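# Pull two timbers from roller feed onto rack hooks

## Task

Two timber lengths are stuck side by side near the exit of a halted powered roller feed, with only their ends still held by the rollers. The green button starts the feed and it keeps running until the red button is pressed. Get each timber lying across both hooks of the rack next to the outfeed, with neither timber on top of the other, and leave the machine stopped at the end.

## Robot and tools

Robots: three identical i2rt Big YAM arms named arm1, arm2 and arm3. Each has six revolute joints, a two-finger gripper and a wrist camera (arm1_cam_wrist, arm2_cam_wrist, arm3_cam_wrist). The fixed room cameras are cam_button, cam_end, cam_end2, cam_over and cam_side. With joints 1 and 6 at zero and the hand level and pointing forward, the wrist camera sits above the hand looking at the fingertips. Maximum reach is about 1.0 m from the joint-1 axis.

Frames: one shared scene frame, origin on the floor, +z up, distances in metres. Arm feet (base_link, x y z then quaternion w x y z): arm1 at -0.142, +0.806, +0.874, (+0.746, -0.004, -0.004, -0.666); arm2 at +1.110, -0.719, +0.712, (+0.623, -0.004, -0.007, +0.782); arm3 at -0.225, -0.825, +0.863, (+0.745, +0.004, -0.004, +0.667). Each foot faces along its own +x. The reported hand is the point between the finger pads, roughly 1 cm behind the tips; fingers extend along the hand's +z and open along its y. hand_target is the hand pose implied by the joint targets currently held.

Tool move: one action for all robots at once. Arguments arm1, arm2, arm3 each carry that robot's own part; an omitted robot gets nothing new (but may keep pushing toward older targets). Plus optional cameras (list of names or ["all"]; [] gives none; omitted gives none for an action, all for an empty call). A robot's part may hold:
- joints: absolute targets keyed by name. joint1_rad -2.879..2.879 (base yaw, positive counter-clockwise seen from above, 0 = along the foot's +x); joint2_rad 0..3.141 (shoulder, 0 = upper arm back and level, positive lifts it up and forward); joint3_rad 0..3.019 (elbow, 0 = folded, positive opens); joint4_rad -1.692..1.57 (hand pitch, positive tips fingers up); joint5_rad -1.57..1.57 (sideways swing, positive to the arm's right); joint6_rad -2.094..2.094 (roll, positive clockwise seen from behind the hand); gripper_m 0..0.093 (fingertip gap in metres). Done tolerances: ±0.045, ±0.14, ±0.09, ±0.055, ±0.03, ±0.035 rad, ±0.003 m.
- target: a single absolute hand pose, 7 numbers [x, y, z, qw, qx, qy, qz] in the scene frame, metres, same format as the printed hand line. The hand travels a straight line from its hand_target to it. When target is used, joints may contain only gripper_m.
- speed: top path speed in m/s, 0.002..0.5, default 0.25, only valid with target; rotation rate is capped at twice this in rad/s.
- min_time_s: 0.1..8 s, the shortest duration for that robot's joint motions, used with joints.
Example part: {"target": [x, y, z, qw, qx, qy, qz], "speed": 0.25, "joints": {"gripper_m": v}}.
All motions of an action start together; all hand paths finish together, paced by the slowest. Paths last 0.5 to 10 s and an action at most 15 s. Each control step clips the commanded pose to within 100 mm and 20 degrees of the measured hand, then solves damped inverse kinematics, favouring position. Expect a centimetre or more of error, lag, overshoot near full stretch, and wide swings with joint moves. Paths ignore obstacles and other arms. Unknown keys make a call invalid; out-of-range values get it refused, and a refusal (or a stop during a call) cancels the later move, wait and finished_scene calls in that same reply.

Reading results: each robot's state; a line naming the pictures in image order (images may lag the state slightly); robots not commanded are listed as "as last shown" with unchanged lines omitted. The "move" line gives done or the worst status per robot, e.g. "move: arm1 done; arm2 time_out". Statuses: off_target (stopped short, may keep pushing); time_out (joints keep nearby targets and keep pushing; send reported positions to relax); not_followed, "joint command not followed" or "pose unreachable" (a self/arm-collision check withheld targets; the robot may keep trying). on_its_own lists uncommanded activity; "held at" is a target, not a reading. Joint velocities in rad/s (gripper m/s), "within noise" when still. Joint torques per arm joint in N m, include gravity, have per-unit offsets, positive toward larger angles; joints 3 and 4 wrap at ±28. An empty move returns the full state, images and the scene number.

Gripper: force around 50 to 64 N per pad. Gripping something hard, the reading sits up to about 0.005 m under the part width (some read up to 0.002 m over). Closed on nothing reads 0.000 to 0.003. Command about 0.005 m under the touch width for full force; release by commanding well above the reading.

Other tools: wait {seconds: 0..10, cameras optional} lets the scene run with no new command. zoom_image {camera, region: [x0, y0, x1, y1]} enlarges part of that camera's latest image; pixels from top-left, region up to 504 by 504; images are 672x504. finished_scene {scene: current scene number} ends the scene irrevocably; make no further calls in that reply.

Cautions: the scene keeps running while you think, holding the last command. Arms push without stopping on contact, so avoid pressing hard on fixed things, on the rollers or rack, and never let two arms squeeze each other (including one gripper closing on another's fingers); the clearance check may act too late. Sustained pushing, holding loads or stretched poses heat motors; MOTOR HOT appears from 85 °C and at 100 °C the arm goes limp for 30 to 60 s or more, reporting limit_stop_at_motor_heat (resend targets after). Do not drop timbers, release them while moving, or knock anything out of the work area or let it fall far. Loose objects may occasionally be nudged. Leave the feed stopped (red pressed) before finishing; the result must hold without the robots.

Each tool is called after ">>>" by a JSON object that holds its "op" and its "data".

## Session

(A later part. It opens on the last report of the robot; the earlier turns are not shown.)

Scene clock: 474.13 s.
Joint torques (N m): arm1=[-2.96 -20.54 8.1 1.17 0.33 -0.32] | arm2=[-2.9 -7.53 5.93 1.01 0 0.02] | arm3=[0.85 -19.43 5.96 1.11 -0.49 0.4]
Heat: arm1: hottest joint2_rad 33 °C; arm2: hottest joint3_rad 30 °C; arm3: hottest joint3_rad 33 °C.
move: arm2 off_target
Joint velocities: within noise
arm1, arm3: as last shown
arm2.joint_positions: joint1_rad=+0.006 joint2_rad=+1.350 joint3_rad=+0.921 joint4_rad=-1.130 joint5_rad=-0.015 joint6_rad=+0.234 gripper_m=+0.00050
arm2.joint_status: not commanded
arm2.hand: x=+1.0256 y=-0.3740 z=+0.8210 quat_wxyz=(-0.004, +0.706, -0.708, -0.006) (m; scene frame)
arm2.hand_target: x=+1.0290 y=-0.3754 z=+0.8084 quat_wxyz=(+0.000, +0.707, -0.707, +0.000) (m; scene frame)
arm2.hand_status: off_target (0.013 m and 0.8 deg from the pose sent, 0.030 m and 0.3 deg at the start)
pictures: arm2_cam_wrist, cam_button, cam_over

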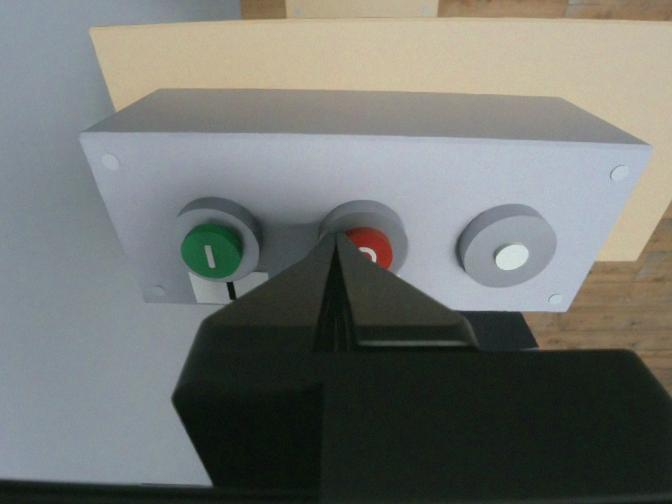

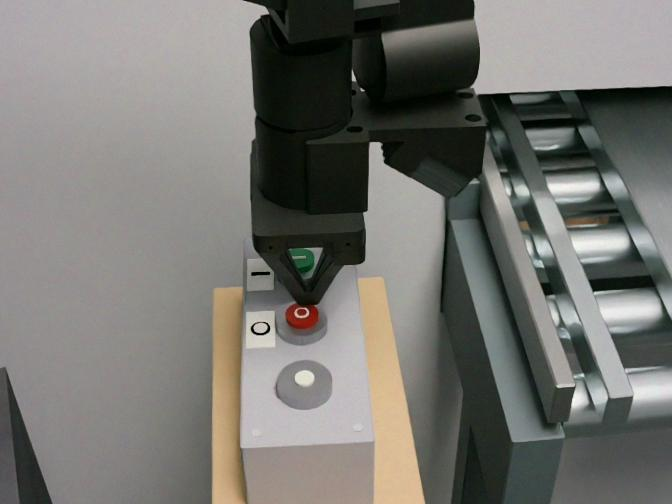

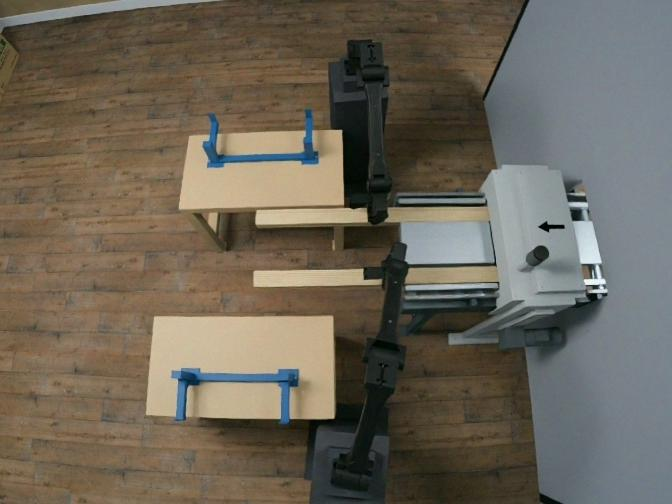

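>>> {"op": "move", "data": {"arm2": {"target": [1.029, -0.372, 0.85, 0, 0.7071, -0.7071, 0], "speed": 0.1}, "arm1": {"target": [-0.084, 0.122, 0.735, 0.0698, 0.9976, 0, 0], "speed": 0.05}, "arm3": {"target": [-0.059, -0.134, 0.73, -0.0698, 0.9976, 0, 0], "speed": 0.05}}}

>>> {"op": "move", "data": {"arm2": {"target": [0.976, -0.374, 0.845, 0, 0.7071, -0.7071, 0], "speed": 0.1}, "cameras": ["arm2_cam_wrist", "cam_button"]}}

Scene clock: 490.53 s.
Joint torques (N m): arm1=[0.32 -20.07 8.98 0.98 0.35 -0.03] | arm2=[-3.19 -9.82 11.58 -0.36 0.04 0.01] | arm3=[-2.08 -18.43 8.01 0.59 -0.54 0.07]
Heat: arm1: hottest joint2_rad 33 °C; arm2: hottest joint3_rad 29 °C; arm3: hottest joint2_rad 33 °C.
move: arm1 off_target; arm2 off_target; arm3 off_target
Joint velocities: within noise
arm1.joint_positions: joint1_rad=-0.026 joint2_rad=+2.394 joint3_rad=+1.756 joint4_rad=-0.803 joint5_rad=+0.004 joint6_rad=+1.659 gripper_m=+0.06307
arm1.joint_status: not commanded
arm1.hand: x=-0.0833 y=+0.1228 z=+0.7465 quat_wxyz=(-0.070, -0.998, +0.001, -0.004) (m; scene frame)
arm1.hand_target: x=-0.0839 y=+0.1222 z=+0.7352 quat_wxyz=(-0.070, -0.998, +0.000, +0.000) (m; scene frame)
arm1.hand_status: off_target (0.012 m and 0.5 deg from the pose sent, 0.011 m and 0.7 deg at the start)
arm2.joint_positions: joint1_rad=+0.006 joint2_rad=+1.341 joint3_rad=+0.921 joint4_rad=-1.216 joint5_rad=-0.015 joint6_rad=+0.231 gripper_m=+0.00050
arm2.joint_status: not commanded
arm2.hand: x=+1.0304 y=-0.3946 z=+0.8245 quat_wxyz=(+0.016, +0.706, -0.707, +0.027) (m; scene frame)
arm2.hand_target: x=+1.0292 y=-0.3733 z=+0.8501 quat_wxyz=(-0.001, +0.707, -0.707, +0.000) (m; scene frame)
arm2.hand_status: off_target (0.034 m and 3.6 deg from the pose sent, 0.029 m and 0.9 deg at the start)
arm3.joint_positions: joint1_rad=-0.128 joint2_rad=+2.441 joint3_rad=+1.877 joint4_rad=-0.857 joint5_rad=-0.021 joint6_rad=-1.813 gripper_m=+0.06581
arm3.joint_status: not commanded
arm3.hand: x=-0.0590 y=-0.1278 z=+0.7450 quat_wxyz=(-0.081, +0.997, +0.003, +0.008) (m; scene frame)
arm3.hand_target: x=-0.0592 y=-0.1342 z=+0.7302 quat_wxyz=(-0.070, +0.998, +0.000, +0.000) (m; scene frame)
arm3.hand_status: off_target (0.016 m and 1.7 deg from the pose sent, 0.016 m and 1.7 deg at the start)
pictures: none

Scene clock: 491.93 s.
Joint torques (N m): arm1=[0.38 -20.37 8.96 0.94 0.35 -0.02] | arm2=[-1.61 -8.29 11.41 0.2 0.1 0.26] | arm3=[-2.08 -18.49 8.02 0.61 -0.54 0.07]
Heat: arm1: hottest joint2_rad 33 °C; arm2: hottest joint3_rad 29 °C; arm3: hottest joint2_rad 33 °C.
move: arm2 off_target
Joint velocities: within noise
arm1, arm3: as last shown
arm2.joint_positions: joint1_rad=+0.125 joint2_rad=+1.355 joint3_rad=+0.950 joint4_rad=-1.216 joint5_rad=-0.018 joint6_rad=+0.348 gripper_m=+0.00050
arm2.joint_status: not commanded
arm2.hand: x=+0.9878 y=-0.3958 z=+0.8290 quat_wxyz=(+0.012, +0.707, -0.706, +0.022) (m; scene frame)
arm2.hand_target: x=+0.9764 y=-0.3752 z=+0.8454 quat_wxyz=(+0.000, +0.707, -0.707, +0.000) (m; scene frame)
arm2.hand_status: off_target (0.030 m and 2.9 deg from the pose sent, 0.062 m and 3.6 deg at the start)
pictures: arm2_cam_wrist, cam_button

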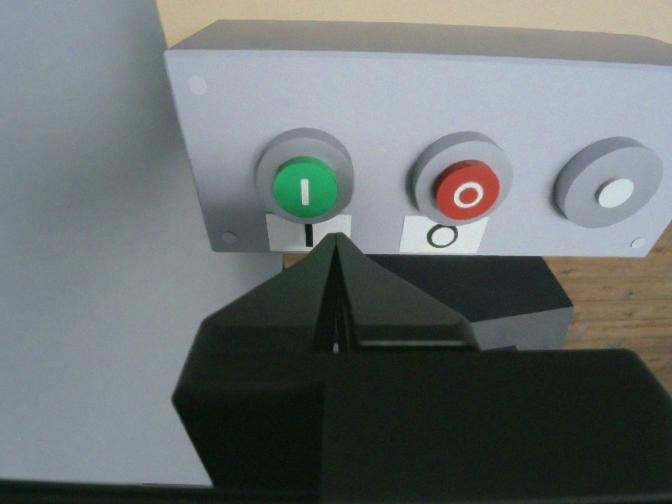

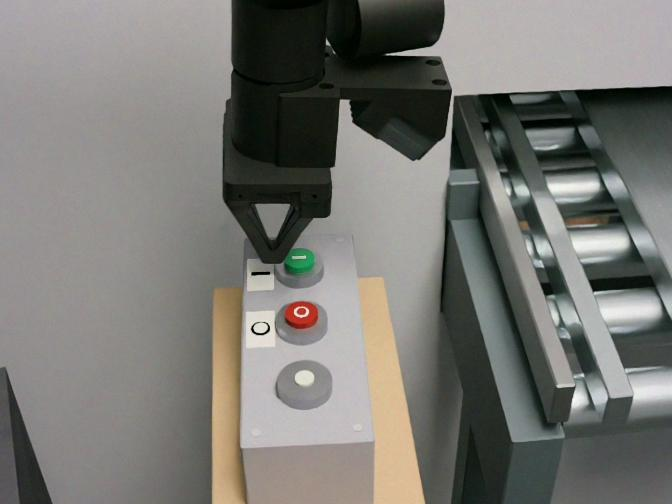

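>>> {"op": "move", "data": {"arm2": {"target": [0.976, -0.373, 0.9, 0, 0.7071, -0.7071, 0], "speed": 0.1}, "cameras": ["cam_button"]}}

>>> {"op": "move", "data": {"arm2": {"target": [0.974, -0.374, 0.795, 0, 0.7071, -0.7071, 0], "speed": 0.1}, "cameras": ["cam_button", "cam_over"]}}

>>> {"op": "move", "data": {"arm2": {"target": [1.03, -0.37, 0.9, 0, 0.7071, -0.7071, 0], "speed": 0.15}, "arm1": {"target": [-0.114, 0.122, 0.735, 0.0698, 0.9976, 0, 0], "speed": 0.15}, "arm3": {"target": [-0.089, -0.134, 0.73, -0.0698, 0.9976, 0, 0], "speed": 0.15}, "cameras": ["cam_over"]}}

>>> {"op": "move", "data": {"arm2": {"target": [1.032, -0.375, 0.795, 0, 0.7071, -0.7071, 0], "speed": 0.15}, "cameras": ["cam_button", "cam_over"]}}

Scene clock: 512.33 s.
Joint torques (N m): arm1=[0.5 -20.19 8.99 1.03 0.36 -0.04] | arm2=[-1.9 -9.88 11.78 -0.34 0.1 0.23] | arm3=[-2.08 -18.43 7.99 0.59 -0.54 0.07]
Heat: arm1: hottest joint2_rad 33 °C; arm2: hottest joint3_rad 32 °C; arm3: hottest joint2_rad 34 °C.
move: arm2 off_target
Joint velocities: within noise
arm1, arm3: as last shown
arm2.joint_positions: joint1_rad=+0.125 joint2_rad=+1.334 joint3_rad=+1.061 joint4_rad=-1.352 joint5_rad=-0.018 joint6_rad=+0.349 gripper_m=+0.00050
arm2.joint_status: not commanded
arm2.hand: x=+0.9844 y=-0.3887 z=+0.8764 quat_wxyz=(+0.012, +0.707, -0.707, +0.023) (m; scene frame)
arm2.hand_target: x=+0.9764 y=-0.3741 z=+0.8999 quat_wxyz=(+0.000, +0.707, -0.707, +0.000) (m; scene frame)
arm2.hand_status: off_target (0.030 m and 3.0 deg from the pose sent, 0.075 m and 2.9 deg at the start)
pictures: cam_button

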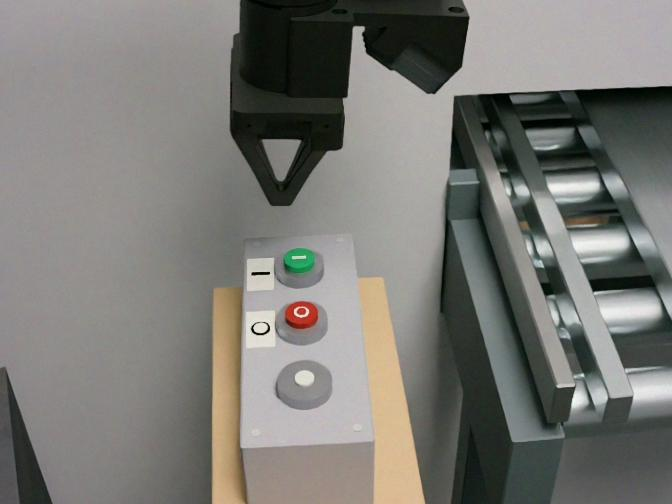

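Scene clock: 514.80 s.
Joint torques (N m): arm1=[5.25 -21.6 8.92 0.96 -0.8 0.11] | arm2=[-1.44 -7.3 5.12 1.33 0.1 0.25] | arm3=[-6.53 -19.19 7.98 1.22 0.77 -0.11]
Heat: arm1: hottest joint2_rad 33 °C; arm2: hottest joint3_rad 32 °C; arm3: hottest joint2_rad 34 °C.
move: arm2 off_target
Joint velocities: within noise
arm1.joint_positions: joint1_rad=-0.077 joint2_rad=+2.413 joint3_rad=+1.755 joint4_rad=-0.804 joint5_rad=+0.035 joint6_rad=+1.643 gripper_m=+0.06302
arm1.joint_status: not commanded
arm1.hand: x=-0.1237 y=+0.1262 z=+0.7338 quat_wxyz=(-0.061, -0.998, +0.019, +0.014) (m; scene frame)
arm1.hand_target: x=-0.0839 y=+0.1221 z=+0.7353 quat_wxyz=(-0.070, -0.998, +0.000, +0.000) (m; scene frame)
arm1.hand_status: not commanded
arm2.joint_positions: joint1_rad=+0.130 joint2_rad=+1.395 joint3_rad=+0.956 joint4_rad=-1.102 joint5_rad=-0.017 joint6_rad=+0.356 gripper_m=+0.00050
arm2.joint_status: not commanded
arm2.hand: x=+0.9762 y=-0.3683 z=+0.8172 quat_wxyz=(-0.006, +0.707, -0.707, -0.014) (m; scene frame)
arm2.hand_target: x=+0.9745 y=-0.3748 z=+0.7961 quat_wxyz=(+0.000, +0.707, -0.707, +0.000) (m; scene frame)
arm2.hand_status: off_target (0.023 m and 1.7 deg from the pose sent, 0.083 m and 3.0 deg at the start)
arm3.joint_positions: joint1_rad=-0.075 joint2_rad=+2.453 joint3_rad=+1.875 joint4_rad=-0.876 joint5_rad=-0.059 joint6_rad=-1.795 gripper_m=+0.06540
arm3.joint_status: not commanded
arm3.hand: x=-0.1039 y=-0.1273 z=+0.7358 quat_wxyz=(-0.069, +0.997, +0.021, -0.016) (m; scene frame)
arm3.hand_target: x=-0.0591 y=-0.1343 z=+0.7303 quat_wxyz=(-0.070, +0.998, +0.000, +0.000) (m; scene frame)
arm3.hand_status: not commanded
pictures: cam_button, cam_over

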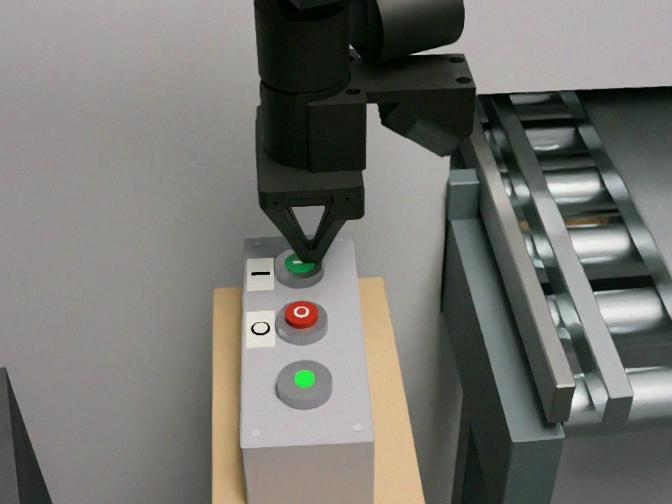

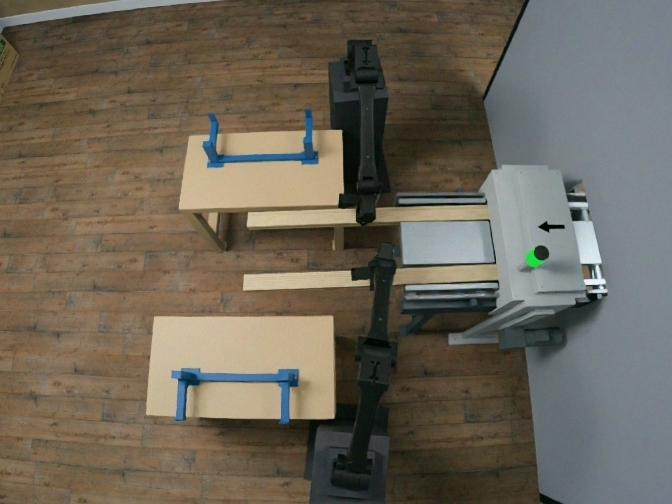

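Scene clock: 516.60 s.
Joint torques (N m): arm1=[2.67 -23.94 8.9 0.29 0.05 -0.33] | arm2=[-3.14 -8.88 11.74 -0.32 -0.04 0.01] | arm3=[-3.43 -24.18 7.39 -0.09 -0.39 0.88]
Heat: arm1: hottest joint2_rad 33 °C; arm2: hottest joint3_rad 32 °C; arm3: hottest joint2_rad 34 °C.
move: arm1 off_target; arm2 off_target; arm3 off_target
Joint velocities: within noise
arm1.joint_positions: joint1_rad=-0.096 joint2_rad=+2.444 joint3_rad=+1.741 joint4_rad=-0.784 joint5_rad=+0.006 joint6_rad=+1.651 gripper_m=+0.06249
arm1.joint_status: not commanded
arm1.hand: x=-0.1315 y=+0.1367 z=+0.7091 quat_wxyz=(-0.048, -0.998, +0.031, +0.000) (m; scene frame)
arm1.hand_target: x=-0.1141 y=+0.1226 z=+0.7348 quat_wxyz=(-0.070, -0.998, +0.000, +0.000) (m; scene frame)
arm1.hand_status: off_target (0.035 m and 4.4 deg from the pose sent, 0.011 m and 2.9 deg at the start)
arm2.joint_positions: joint1_rad=-0.002 joint2_rad=+1.297 joint3_rad=+1.032 joint4_rad=-1.355 joint5_rad=-0.013 joint6_rad=+0.225 gripper_m=+0.00050
arm2.joint_status: not commanded
arm2.hand: x=+1.0309 y=-0.3875 z=+0.8785 quat_wxyz=(+0.012, +0.706, -0.708, +0.020) (m; scene frame)
arm2.hand_target: x=+1.0302 y=-0.3710 z=+0.8999 quat_wxyz=(+0.000, +0.707, -0.707, +0.000) (m; scene frame)
arm2.hand_status: off_target (0.028 m and 2.7 deg from the pose sent, 0.099 m and 1.7 deg at the start)
arm3.joint_positions: joint1_rad=-0.069 joint2_rad=+2.506 joint3_rad=+1.844 joint4_rad=-0.820 joint5_rad=-0.021 joint6_rad=-1.853 gripper_m=+0.06403
arm3.joint_status: not commanded
arm3.hand: x=-0.1044 y=-0.1432 z=+0.6898 quat_wxyz=(-0.052, +0.997, +0.051, +0.000) (m; scene frame)
arm3.hand_target: x=-0.0891 y=-0.1340 z=+0.7289 quat_wxyz=(-0.070, +0.998, +0.001, -0.001) (m; scene frame)
arm3.hand_status: off_target (0.044 m and 6.3 deg from the pose sent, 0.017 m and 3.1 deg at the start)
pictures: cam_over

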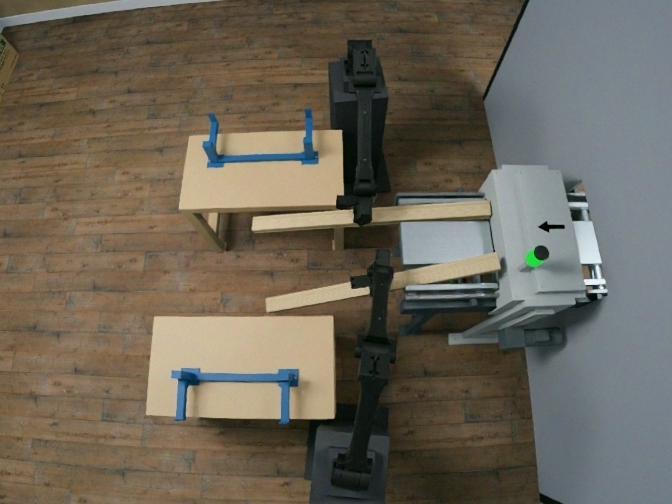

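Scene clock: 517.97 s.
Joint torques (N m): arm1=[2.43 -24.29 8.88 0.29 0.07 -0.33] | arm2=[-2.96 -6.59 5.04 1.42 -0.01 0.03] | arm3=[-3.49 -24.06 7.36 -0.1 -0.4 0.88]
Heat: arm1: hottest joint2_rad 34 °C; arm2: hottest joint3_rad 32 °C; arm3: hottest joint2_rad 34 °C.
move: arm2 off_target
Joint velocities: within noise
arm1, arm3: as last shown
arm2.joint_positions: joint1_rad=-0.002 joint2_rad=+1.351 joint3_rad=+0.910 joint4_rad=-1.104 joint5_rad=-0.014 joint6_rad=+0.225 gripper_m=+0.00050
arm2.joint_status: not commanded
arm2.hand: x=+1.0280 y=-0.3716 z=+0.8169 quat_wxyz=(-0.008, +0.706, -0.708, -0.012) (m; scene frame)
arm2.hand_target: x=+1.0321 y=-0.3760 z=+0.7961 quat_wxyz=(+0.000, +0.707, -0.707, +0.000) (m; scene frame)
arm2.hand_status: off_target (0.023 m and 1.6 deg from the pose sent, 0.084 m and 2.7 deg at the start)
pictures: cam_button, cam_over

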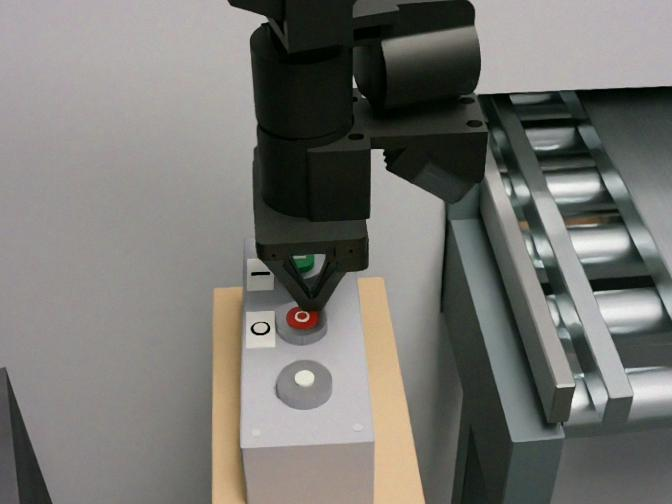

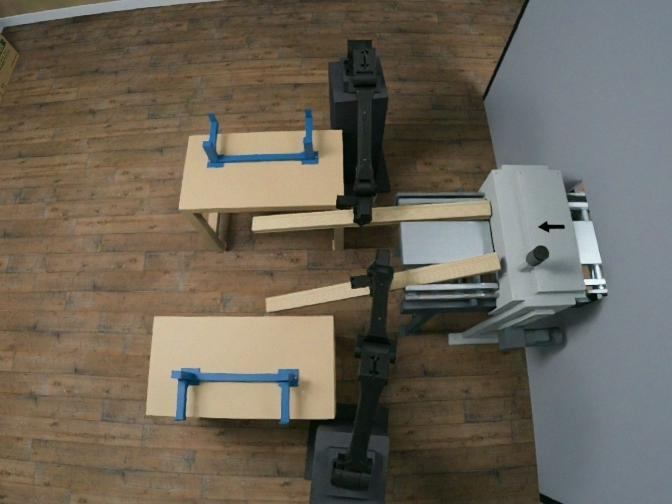

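>>> {"op": "move", "data": {"arm2": {"target": [1.03, -0.375, 0.92, 0, 0.7071, -0.7071, 0], "speed": 0.1}, "cameras": ["all"]}}

Scene clock: 525.93 s.
Joint torques (N m): arm1=[2.67 -24.29 8.92 0.27 0.06 -0.34] | arm2=[-2.96 -9.23 12.03 -0.36 0.02 0.04] | arm3=[-3.55 -24.12 7.38 -0.1 -0.39 0.89]
Heat: arm1: hottest joint2_rad 35 °C; arm2: hottest joint3_rad 31 °C; arm3: hottest joint2_rad 36 °C.
move: arm2 off_target
Joint velocities: within noise
arm1, arm3: as last shown
arm2.joint_positions: joint1_rad=-0.002 joint2_rad=+1.282 joint3_rad=+1.061 joint4_rad=-1.410 joint5_rad=-0.014 joint6_rad=+0.225 gripper_m=+0.00050
arm2.joint_status: not commanded
arm2.hand: x=+1.0314 y=-0.3919 z=+0.8948 quat_wxyz=(+0.015, +0.706, -0.708, +0.024) (m; scene frame)
arm2.hand_target: x=+1.0302 y=-0.3762 z=+0.9198 quat_wxyz=(+0.000, +0.707, -0.707, +0.000) (m; scene frame)
arm2.hand_status: off_target (0.030 m and 3.3 deg from the pose sent, 0.103 m and 1.6 deg at the start)
pictures: arm1_cam_wrist, arm2_cam_wrist, arm3_cam_wrist, cam_button, cam_end, cam_end2, cam_over, cam_side

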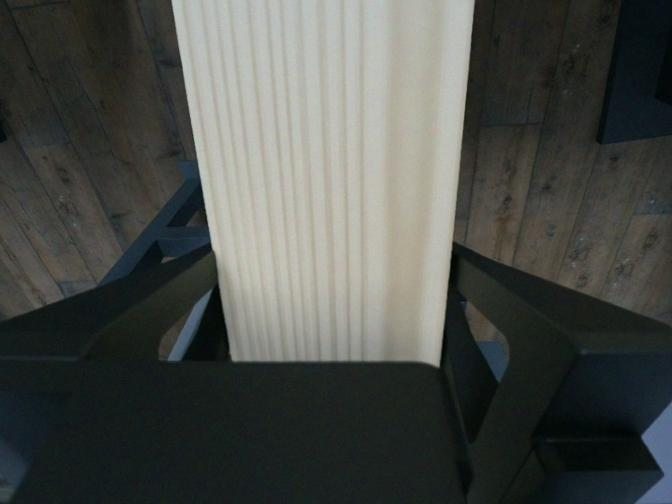

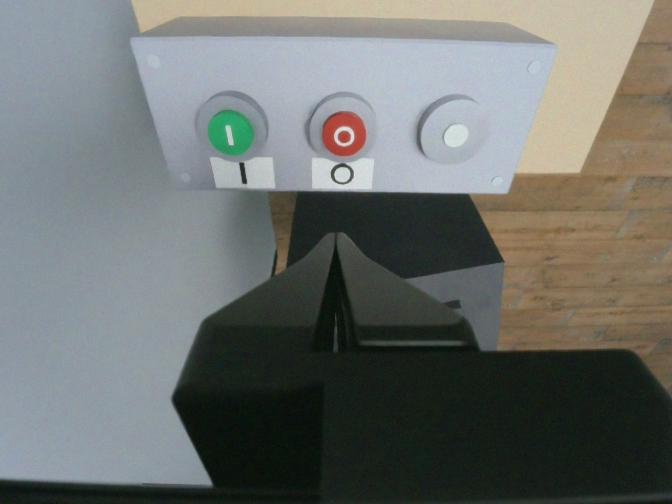

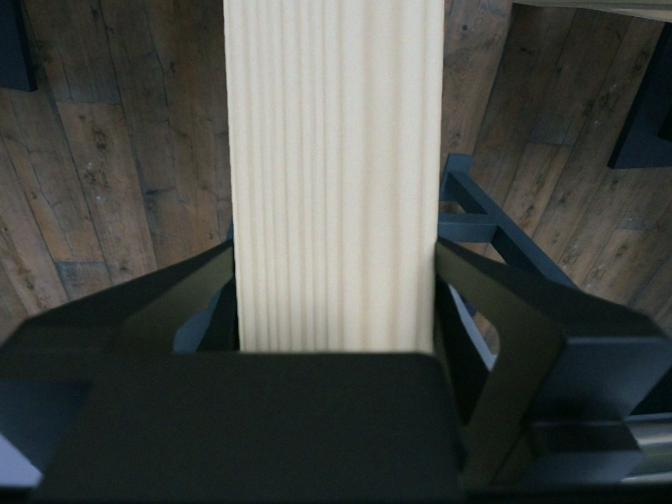

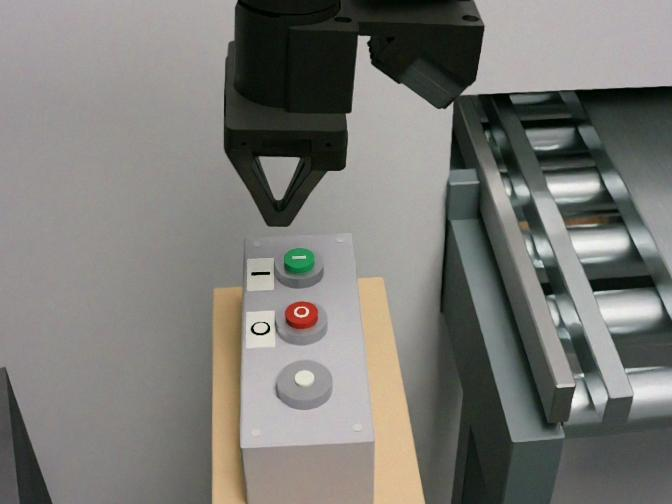

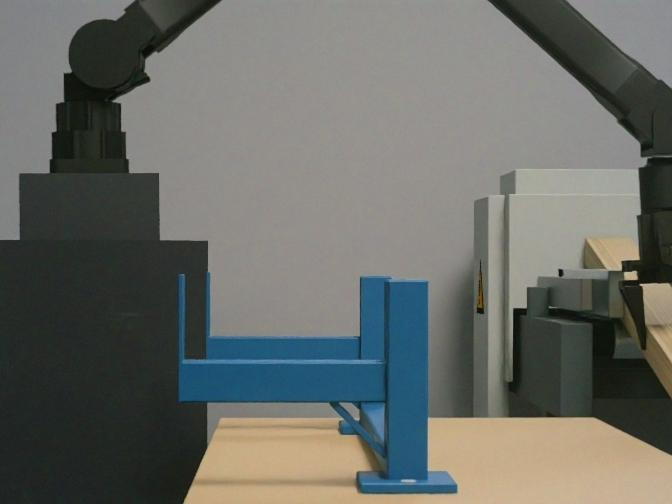

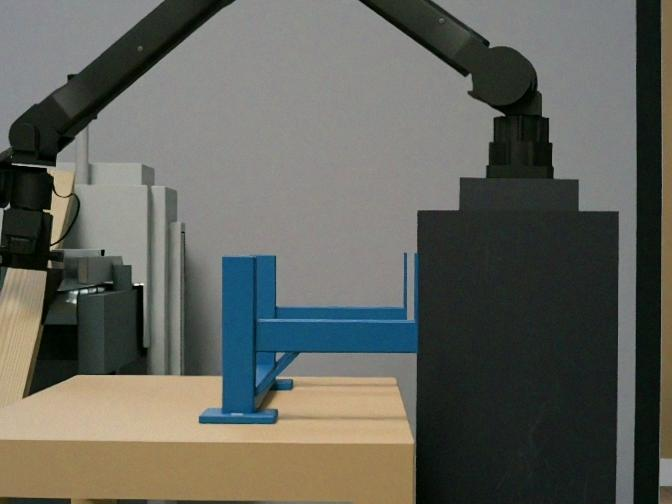

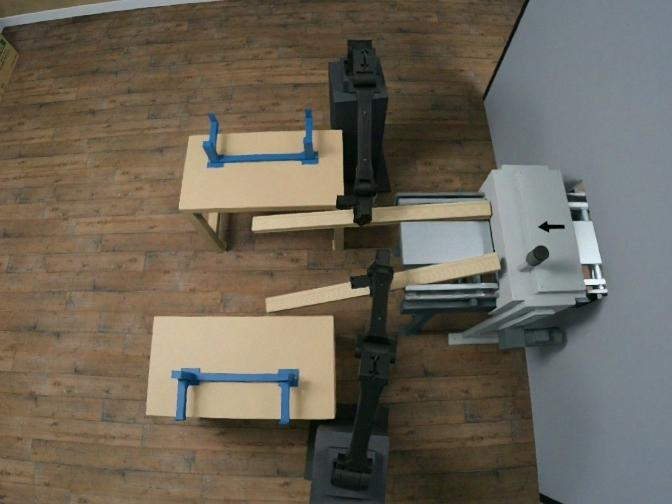

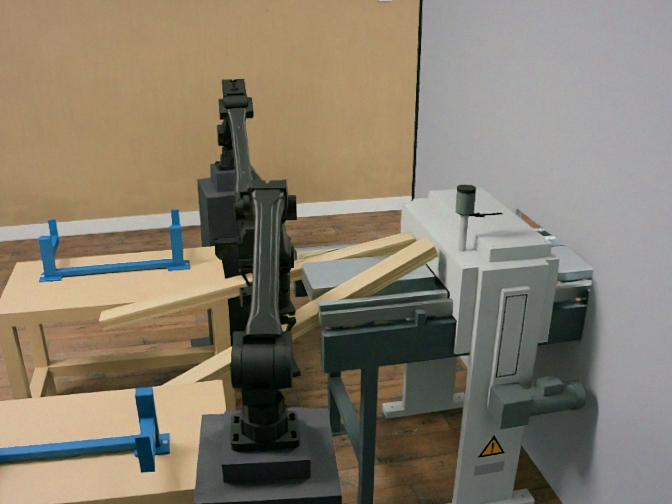

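>>> {"op": "move", "data": {"arm1": {"target": [-0.16, 0.15, 0.95, 0.035, 0.9939, 0.0037, -0.1045], "speed": 0.1}, "cameras": ["arm1_cam_wrist", "cam_end", "cam_over", "cam_side"]}}

Scene clock: 610.40 s.
Joint torques (N m): arm1=[0.5 -26.81 14.5 -1.29 0.63 -0.71] | arm2=[-2.96 -9.23 12.03 -0.35 0.02 0.04] | arm3=[-3.43 -24.12 7.38 -0.09 -0.4 0.88]
Heat: arm1: hottest joint2_rad 41 °C; arm2: hottest joint3_rad 36 °C; arm3: hottest joint2_rad 42 °C.
move: arm1 off_target
Joint velocities: within noise
arm1.joint_positions: joint1_rad=-0.086 joint2_rad=+2.190 joint3_rad=+1.752 joint4_rad=-1.192 joint5_rad=+0.204 joint6_rad=+1.667 gripper_m=+0.06180
arm1.joint_status: not commanded
arm1.hand: x=-0.1603 y=+0.1772 z=+0.8748 quat_wxyz=(+0.017, -0.994, +0.032, +0.103) (m; scene frame)
arm1.hand_target: x=-0.1600 y=+0.1541 z=+0.9486 quat_wxyz=(-0.036, -0.994, -0.002, +0.107) (m; scene frame)
arm1.hand_status: off_target (0.080 m and 7.2 deg from the pose sent, 0.243 m and 12.7 deg at the start; pose on its path clipped on 10 of 89 steps)
arm2, arm3: as last shown
pictures: arm1_cam_wrist, cam_end, cam_over, cam_side

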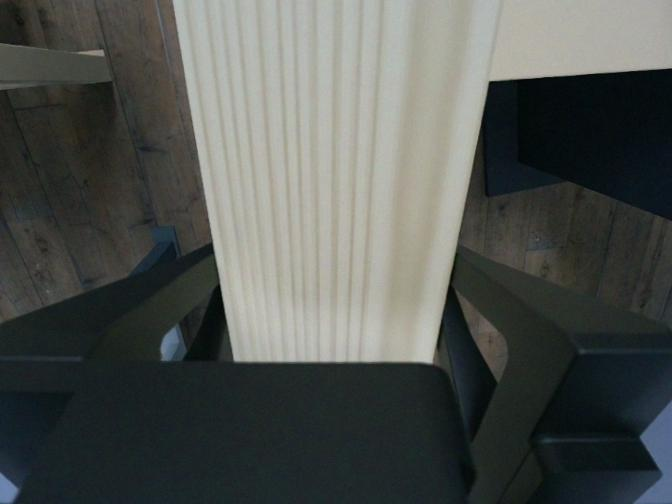

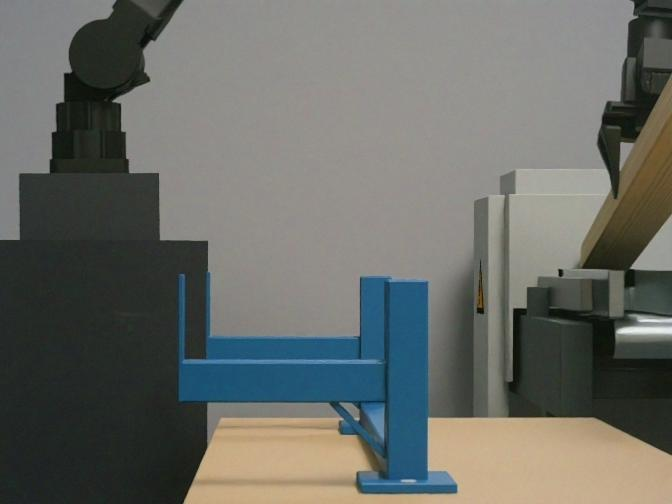

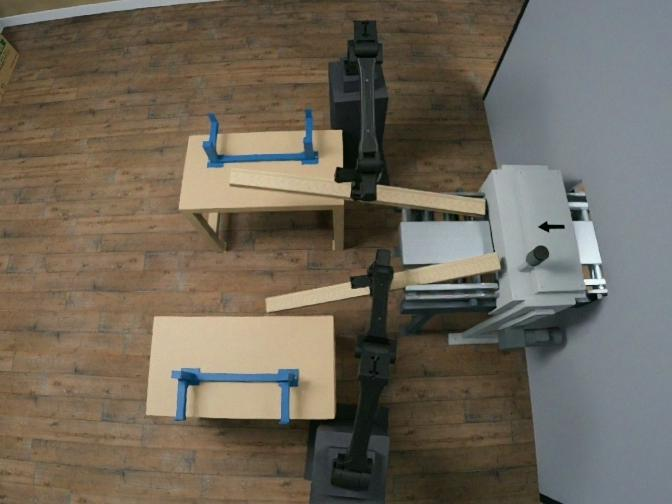

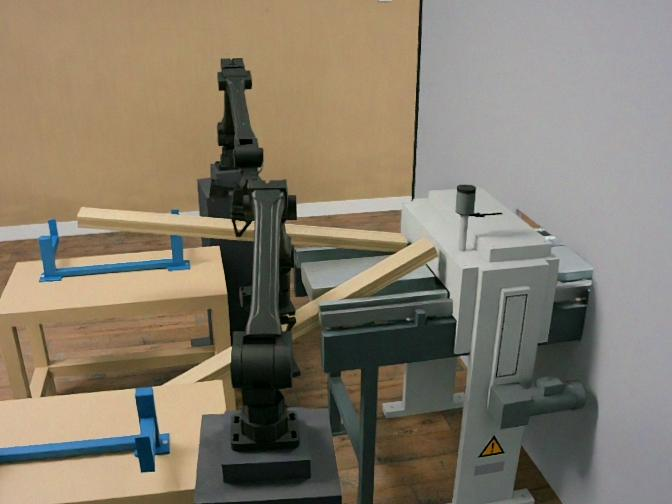

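>>> {"op": "move", "data": {"arm1": {"target": [-0.3, 0.28, 1.0, 0, 0.99985, 0, 0.01745], "speed": 0.1}, "cameras": ["arm1_cam_wrist", "cam_end", "cam_over", "cam_side"]}}

Scene clock: 622.17 s.
Joint torques (N m): arm1=[0.09 -23.3 12.27 -0.98 -0.29 -0.1] | arm2=[-2.96 -9.23 12.04 -0.35 0.02 0.04] | arm3=[-3.49 -24.06 7.38 -0.1 -0.39 0.88]
Heat: arm1: hottest joint2_rad 38 °C; arm2: hottest joint3_rad 36 °C; arm3: hottest joint2_rad 42 °C.
move: arm1 off_target
Joint velocities: within noise
arm1.joint_positions: joint1_rad=-0.411 joint2_rad=+1.925 joint3_rad=+1.512 joint4_rad=-1.276 joint5_rad=-0.019 joint6_rad=+1.282 gripper_m=+0.06179
arm1.joint_status: not commanded
arm1.hand: x=-0.2969 y=+0.2925 z=+0.9426 quat_wxyz=(+0.048, -0.998, +0.005, -0.027) (m; scene frame)
arm1.hand_target: x=-0.2994 y=+0.2820 z=+0.9982 quat_wxyz=(+0.000, -1.000, +0.000, -0.017) (m; scene frame)
arm1.hand_status: off_target (0.059 m and 5.6 deg from the pose sent, 0.214 m and 14.4 deg at the start)
arm2, arm3: as last shown
pictures: arm1_cam_wrist, cam_end, cam_over, cam_side

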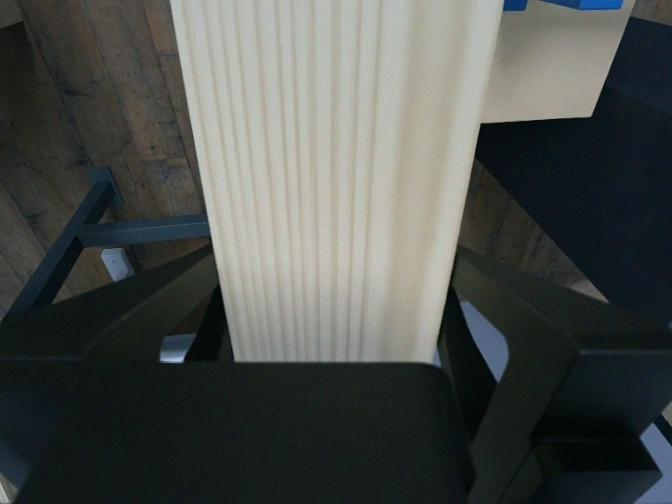

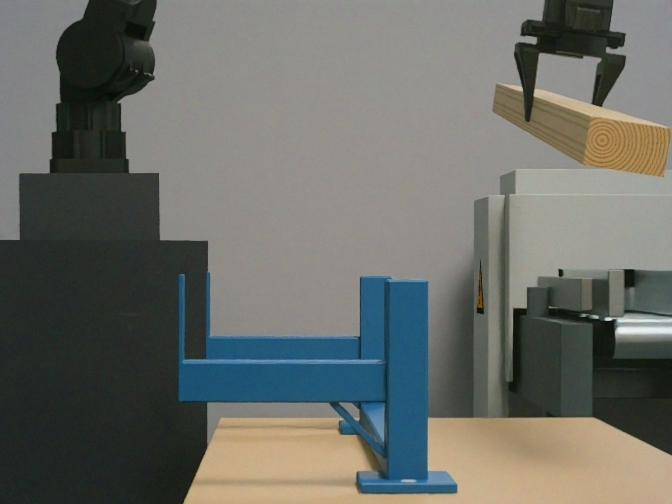

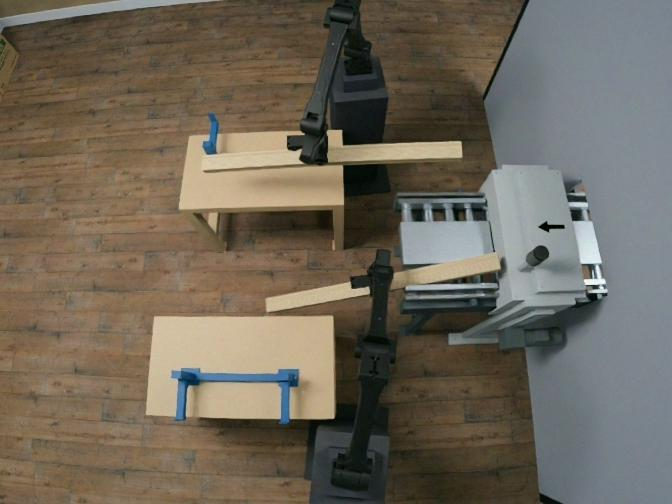

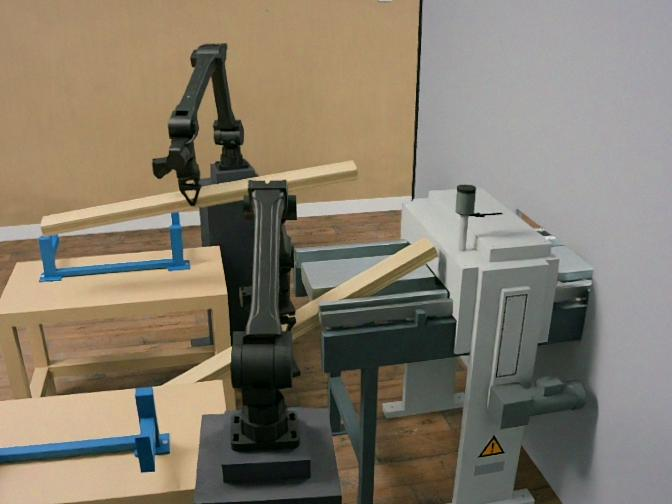

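>>> {"op": "move", "data": {"arm1": {"target": [-0.6, 0.47, 1.0, 0.048, 0.9988, 0, 0], "speed": 0.12}, "cameras": ["arm1_cam_wrist", "cam_end", "cam_over", "cam_side"]}}

Scene clock: 649.60 s.
Joint torques (N m): arm1=[1.38 -19.78 17.18 -0.62 -0.38 -0.07] | arm2=[-2.96 -9.29 12.03 -0.34 0.02 0.04] | arm3=[-3.55 -24.12 7.39 -0.09 -0.39 0.89]
Heat: arm1: hottest joint2_rad 38 °C; arm2: hottest joint3_rad 37 °C; arm3: hottest joint2_rad 43 °C.
move: arm1 off_target
Joint velocities: within noise
arm1.joint_positions: joint1_rad=-1.069 joint2_rad=+1.877 joint3_rad=+1.458 joint4_rad=-1.218 joint5_rad=-0.059 joint6_rad=+0.624 gripper_m=+0.06179
arm1.joint_status: not commanded
arm1.hand: x=-0.5718 y=+0.4917 z=+0.9457 quat_wxyz=(-0.011, -0.999, +0.005, -0.045) (m; scene frame)
arm1.hand_target: x=-0.5963 y=+0.4728 z=+1.0006 quat_wxyz=(-0.048, -0.999, +0.000, +0.000) (m; scene frame)
arm1.hand_status: off_target (0.065 m and 6.7 deg from the pose sent, 0.356 m and 11.4 deg at the start)
arm2, arm3: as last shown
pictures: arm1_cam_wrist, cam_end, cam_over, cam_side

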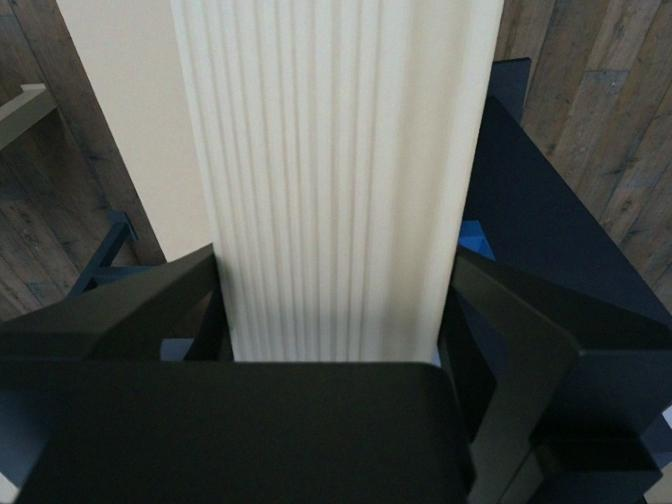

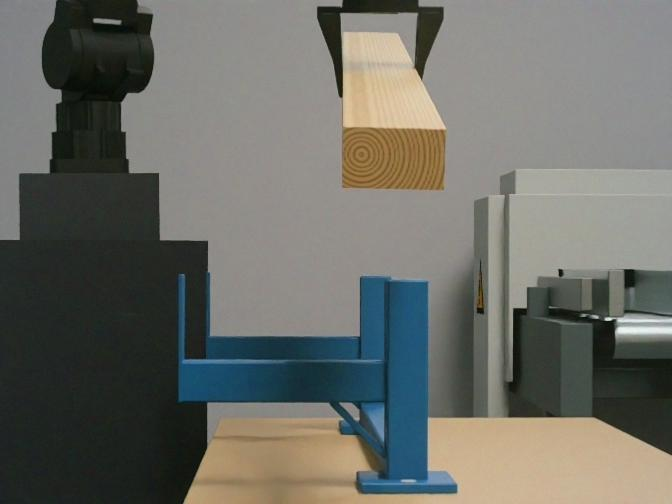

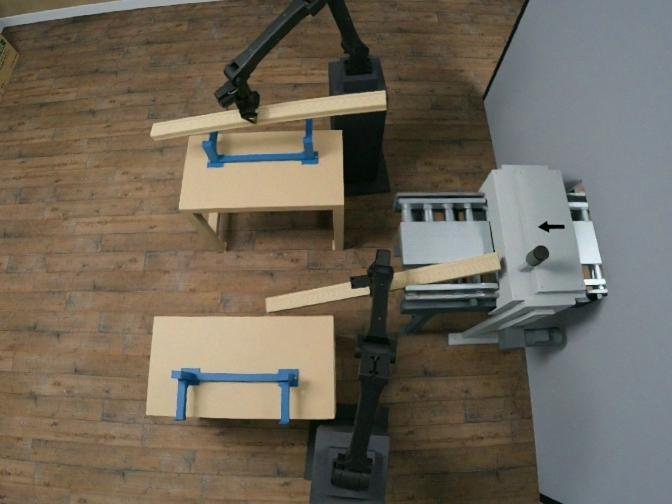

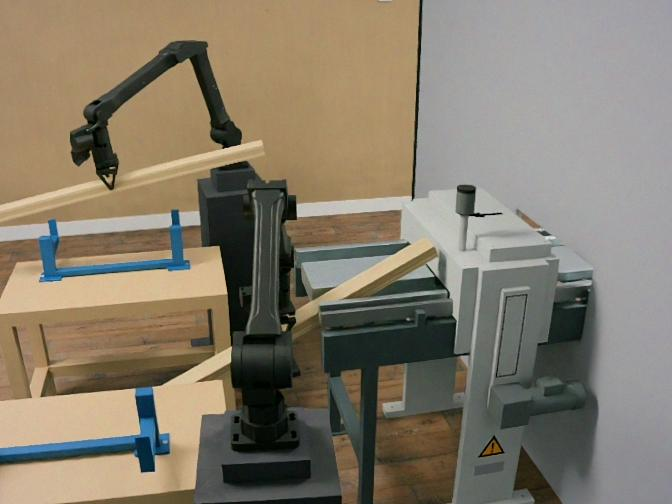

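>>> {"op": "move", "data": {"arm1": {"target": [-0.62, 0.47, 0.93, 0.046, 0.9955, -0.022, -0.078], "speed": 0.1}, "cameras": ["cam_end", "cam_over", "cam_side"]}}

Scene clock: 669.43 s.
Joint torques (N m): arm1=[1.32 -21.19 12.04 0.7 -0.01 0.06] | arm2=[-2.96 -9.29 12.03 -0.35 0.02 0.04] | arm3=[-3.49 -24.12 7.41 -0.1 -0.39 0.88]
Heat: arm1: hottest joint3_rad 37 °C; arm2: hottest joint3_rad 37 °C; arm3: hottest joint2_rad 43 °C.
move: arm1 off_target
Joint velocities: within noise
arm1.joint_positions: joint1_rad=-1.069 joint2_rad=+1.933 joint3_rad=+1.365 joint4_rad=-0.930 joint5_rad=+0.030 joint6_rad=+0.657 gripper_m=+0.06179
arm1.joint_status: not commanded
arm1.hand: x=-0.6022 y=+0.4885 z=+0.8847 quat_wxyz=(-0.015, -0.999, +0.022, +0.038) (m; scene frame)
arm1.hand_target: x=-0.6184 y=+0.4712 z=+0.9301 quat_wxyz=(-0.046, -0.996, +0.022, +0.078) (m; scene frame)
arm1.hand_status: off_target (0.052 m and 5.8 deg from the pose sent, 0.055 m and 14.7 deg at the start)
arm2, arm3: as last shown
pictures: cam_end, cam_over, cam_side

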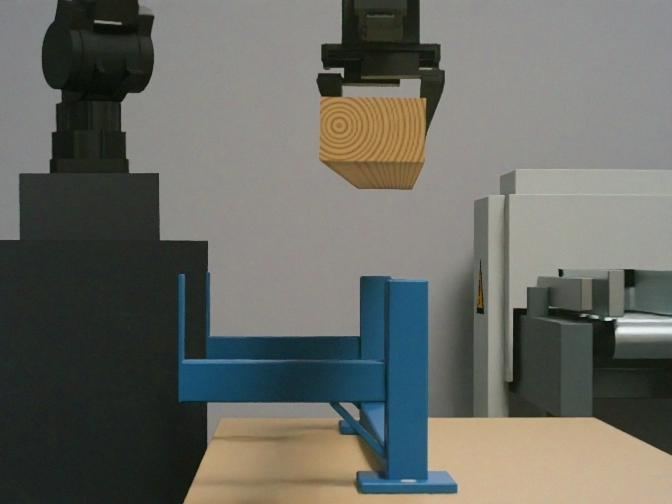

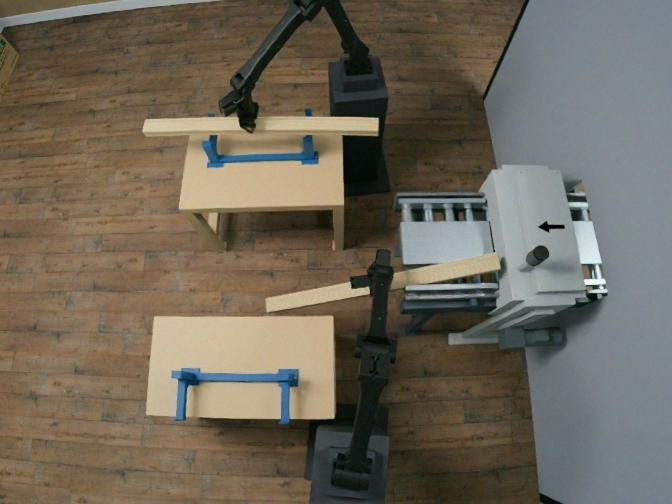

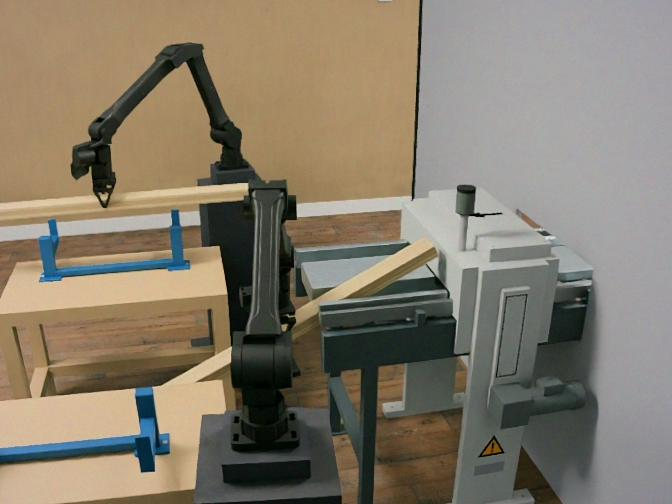

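>>> {"op": "move", "data": {"arm1": {"target": [-0.62, 0.517, 0.87, 0.046, 0.9955, -0.022, -0.074], "speed": 0.1}, "cameras": ["cam_end", "cam_over", "cam_side"]}}

Scene clock: 691.87 s.
Joint torques (N m): arm1=[0.15 -19.66 10.7 0.69 -0.2 -0.07] | arm2=[-2.96 -9.23 12.03 -0.34 0.02 0.04] | arm3=[-3.43 -24.12 7.41 -0.12 -0.4 0.88]
Heat: arm1: hottest joint2_rad 34 °C; arm2: hottest joint3_rad 38 °C; arm3: hottest joint2_rad 44 °C.
move: arm1 off_target
Joint velocities: within noise
arm1.joint_positions: joint1_rad=-1.134 joint2_rad=+1.949 joint3_rad=+1.231 joint4_rad=-0.770 joint5_rad=+0.019 joint6_rad=+0.598 gripper_m=+0.06179
arm1.joint_status: not commanded
arm1.hand: x=-0.5983 y=+0.5304 z=+0.8355 quat_wxyz=(-0.021, -0.999, +0.025, +0.039) (m; scene frame)
arm1.hand_target: x=-0.6189 y=+0.5178 z=+0.8705 quat_wxyz=(-0.046, -0.996, +0.022, +0.074) (m; scene frame)
arm1.hand_status: off_target (0.043 m and 4.9 deg from the pose sent, 0.037 m and 5.5 deg at the start)
arm2, arm3: as last shown
pictures: cam_end, cam_over, cam_side

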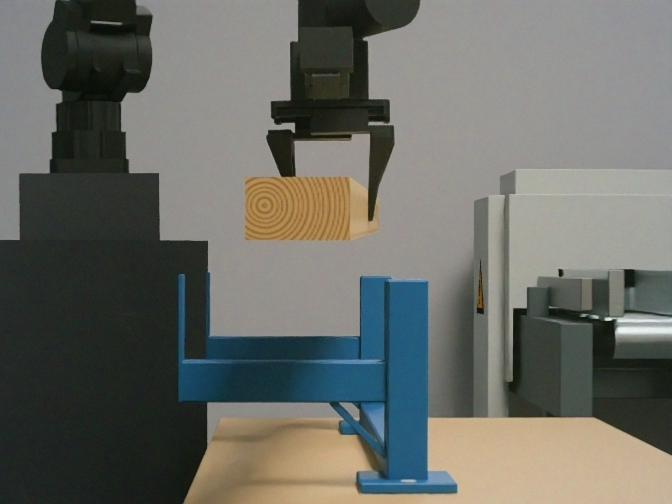

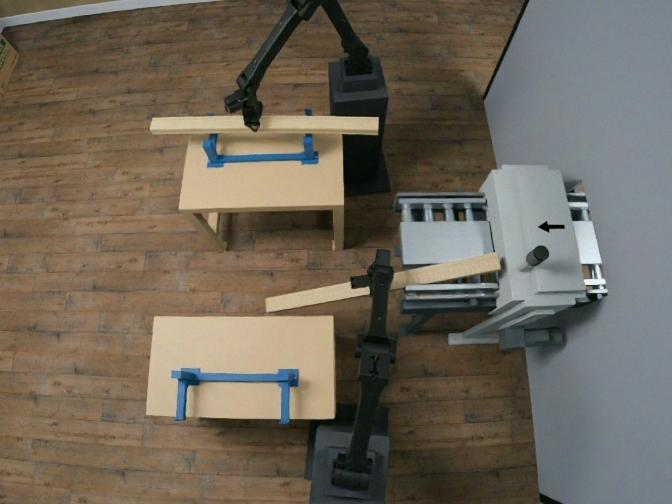

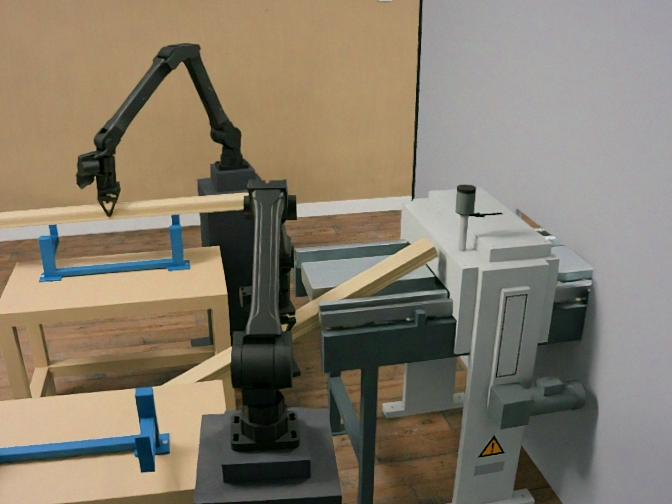

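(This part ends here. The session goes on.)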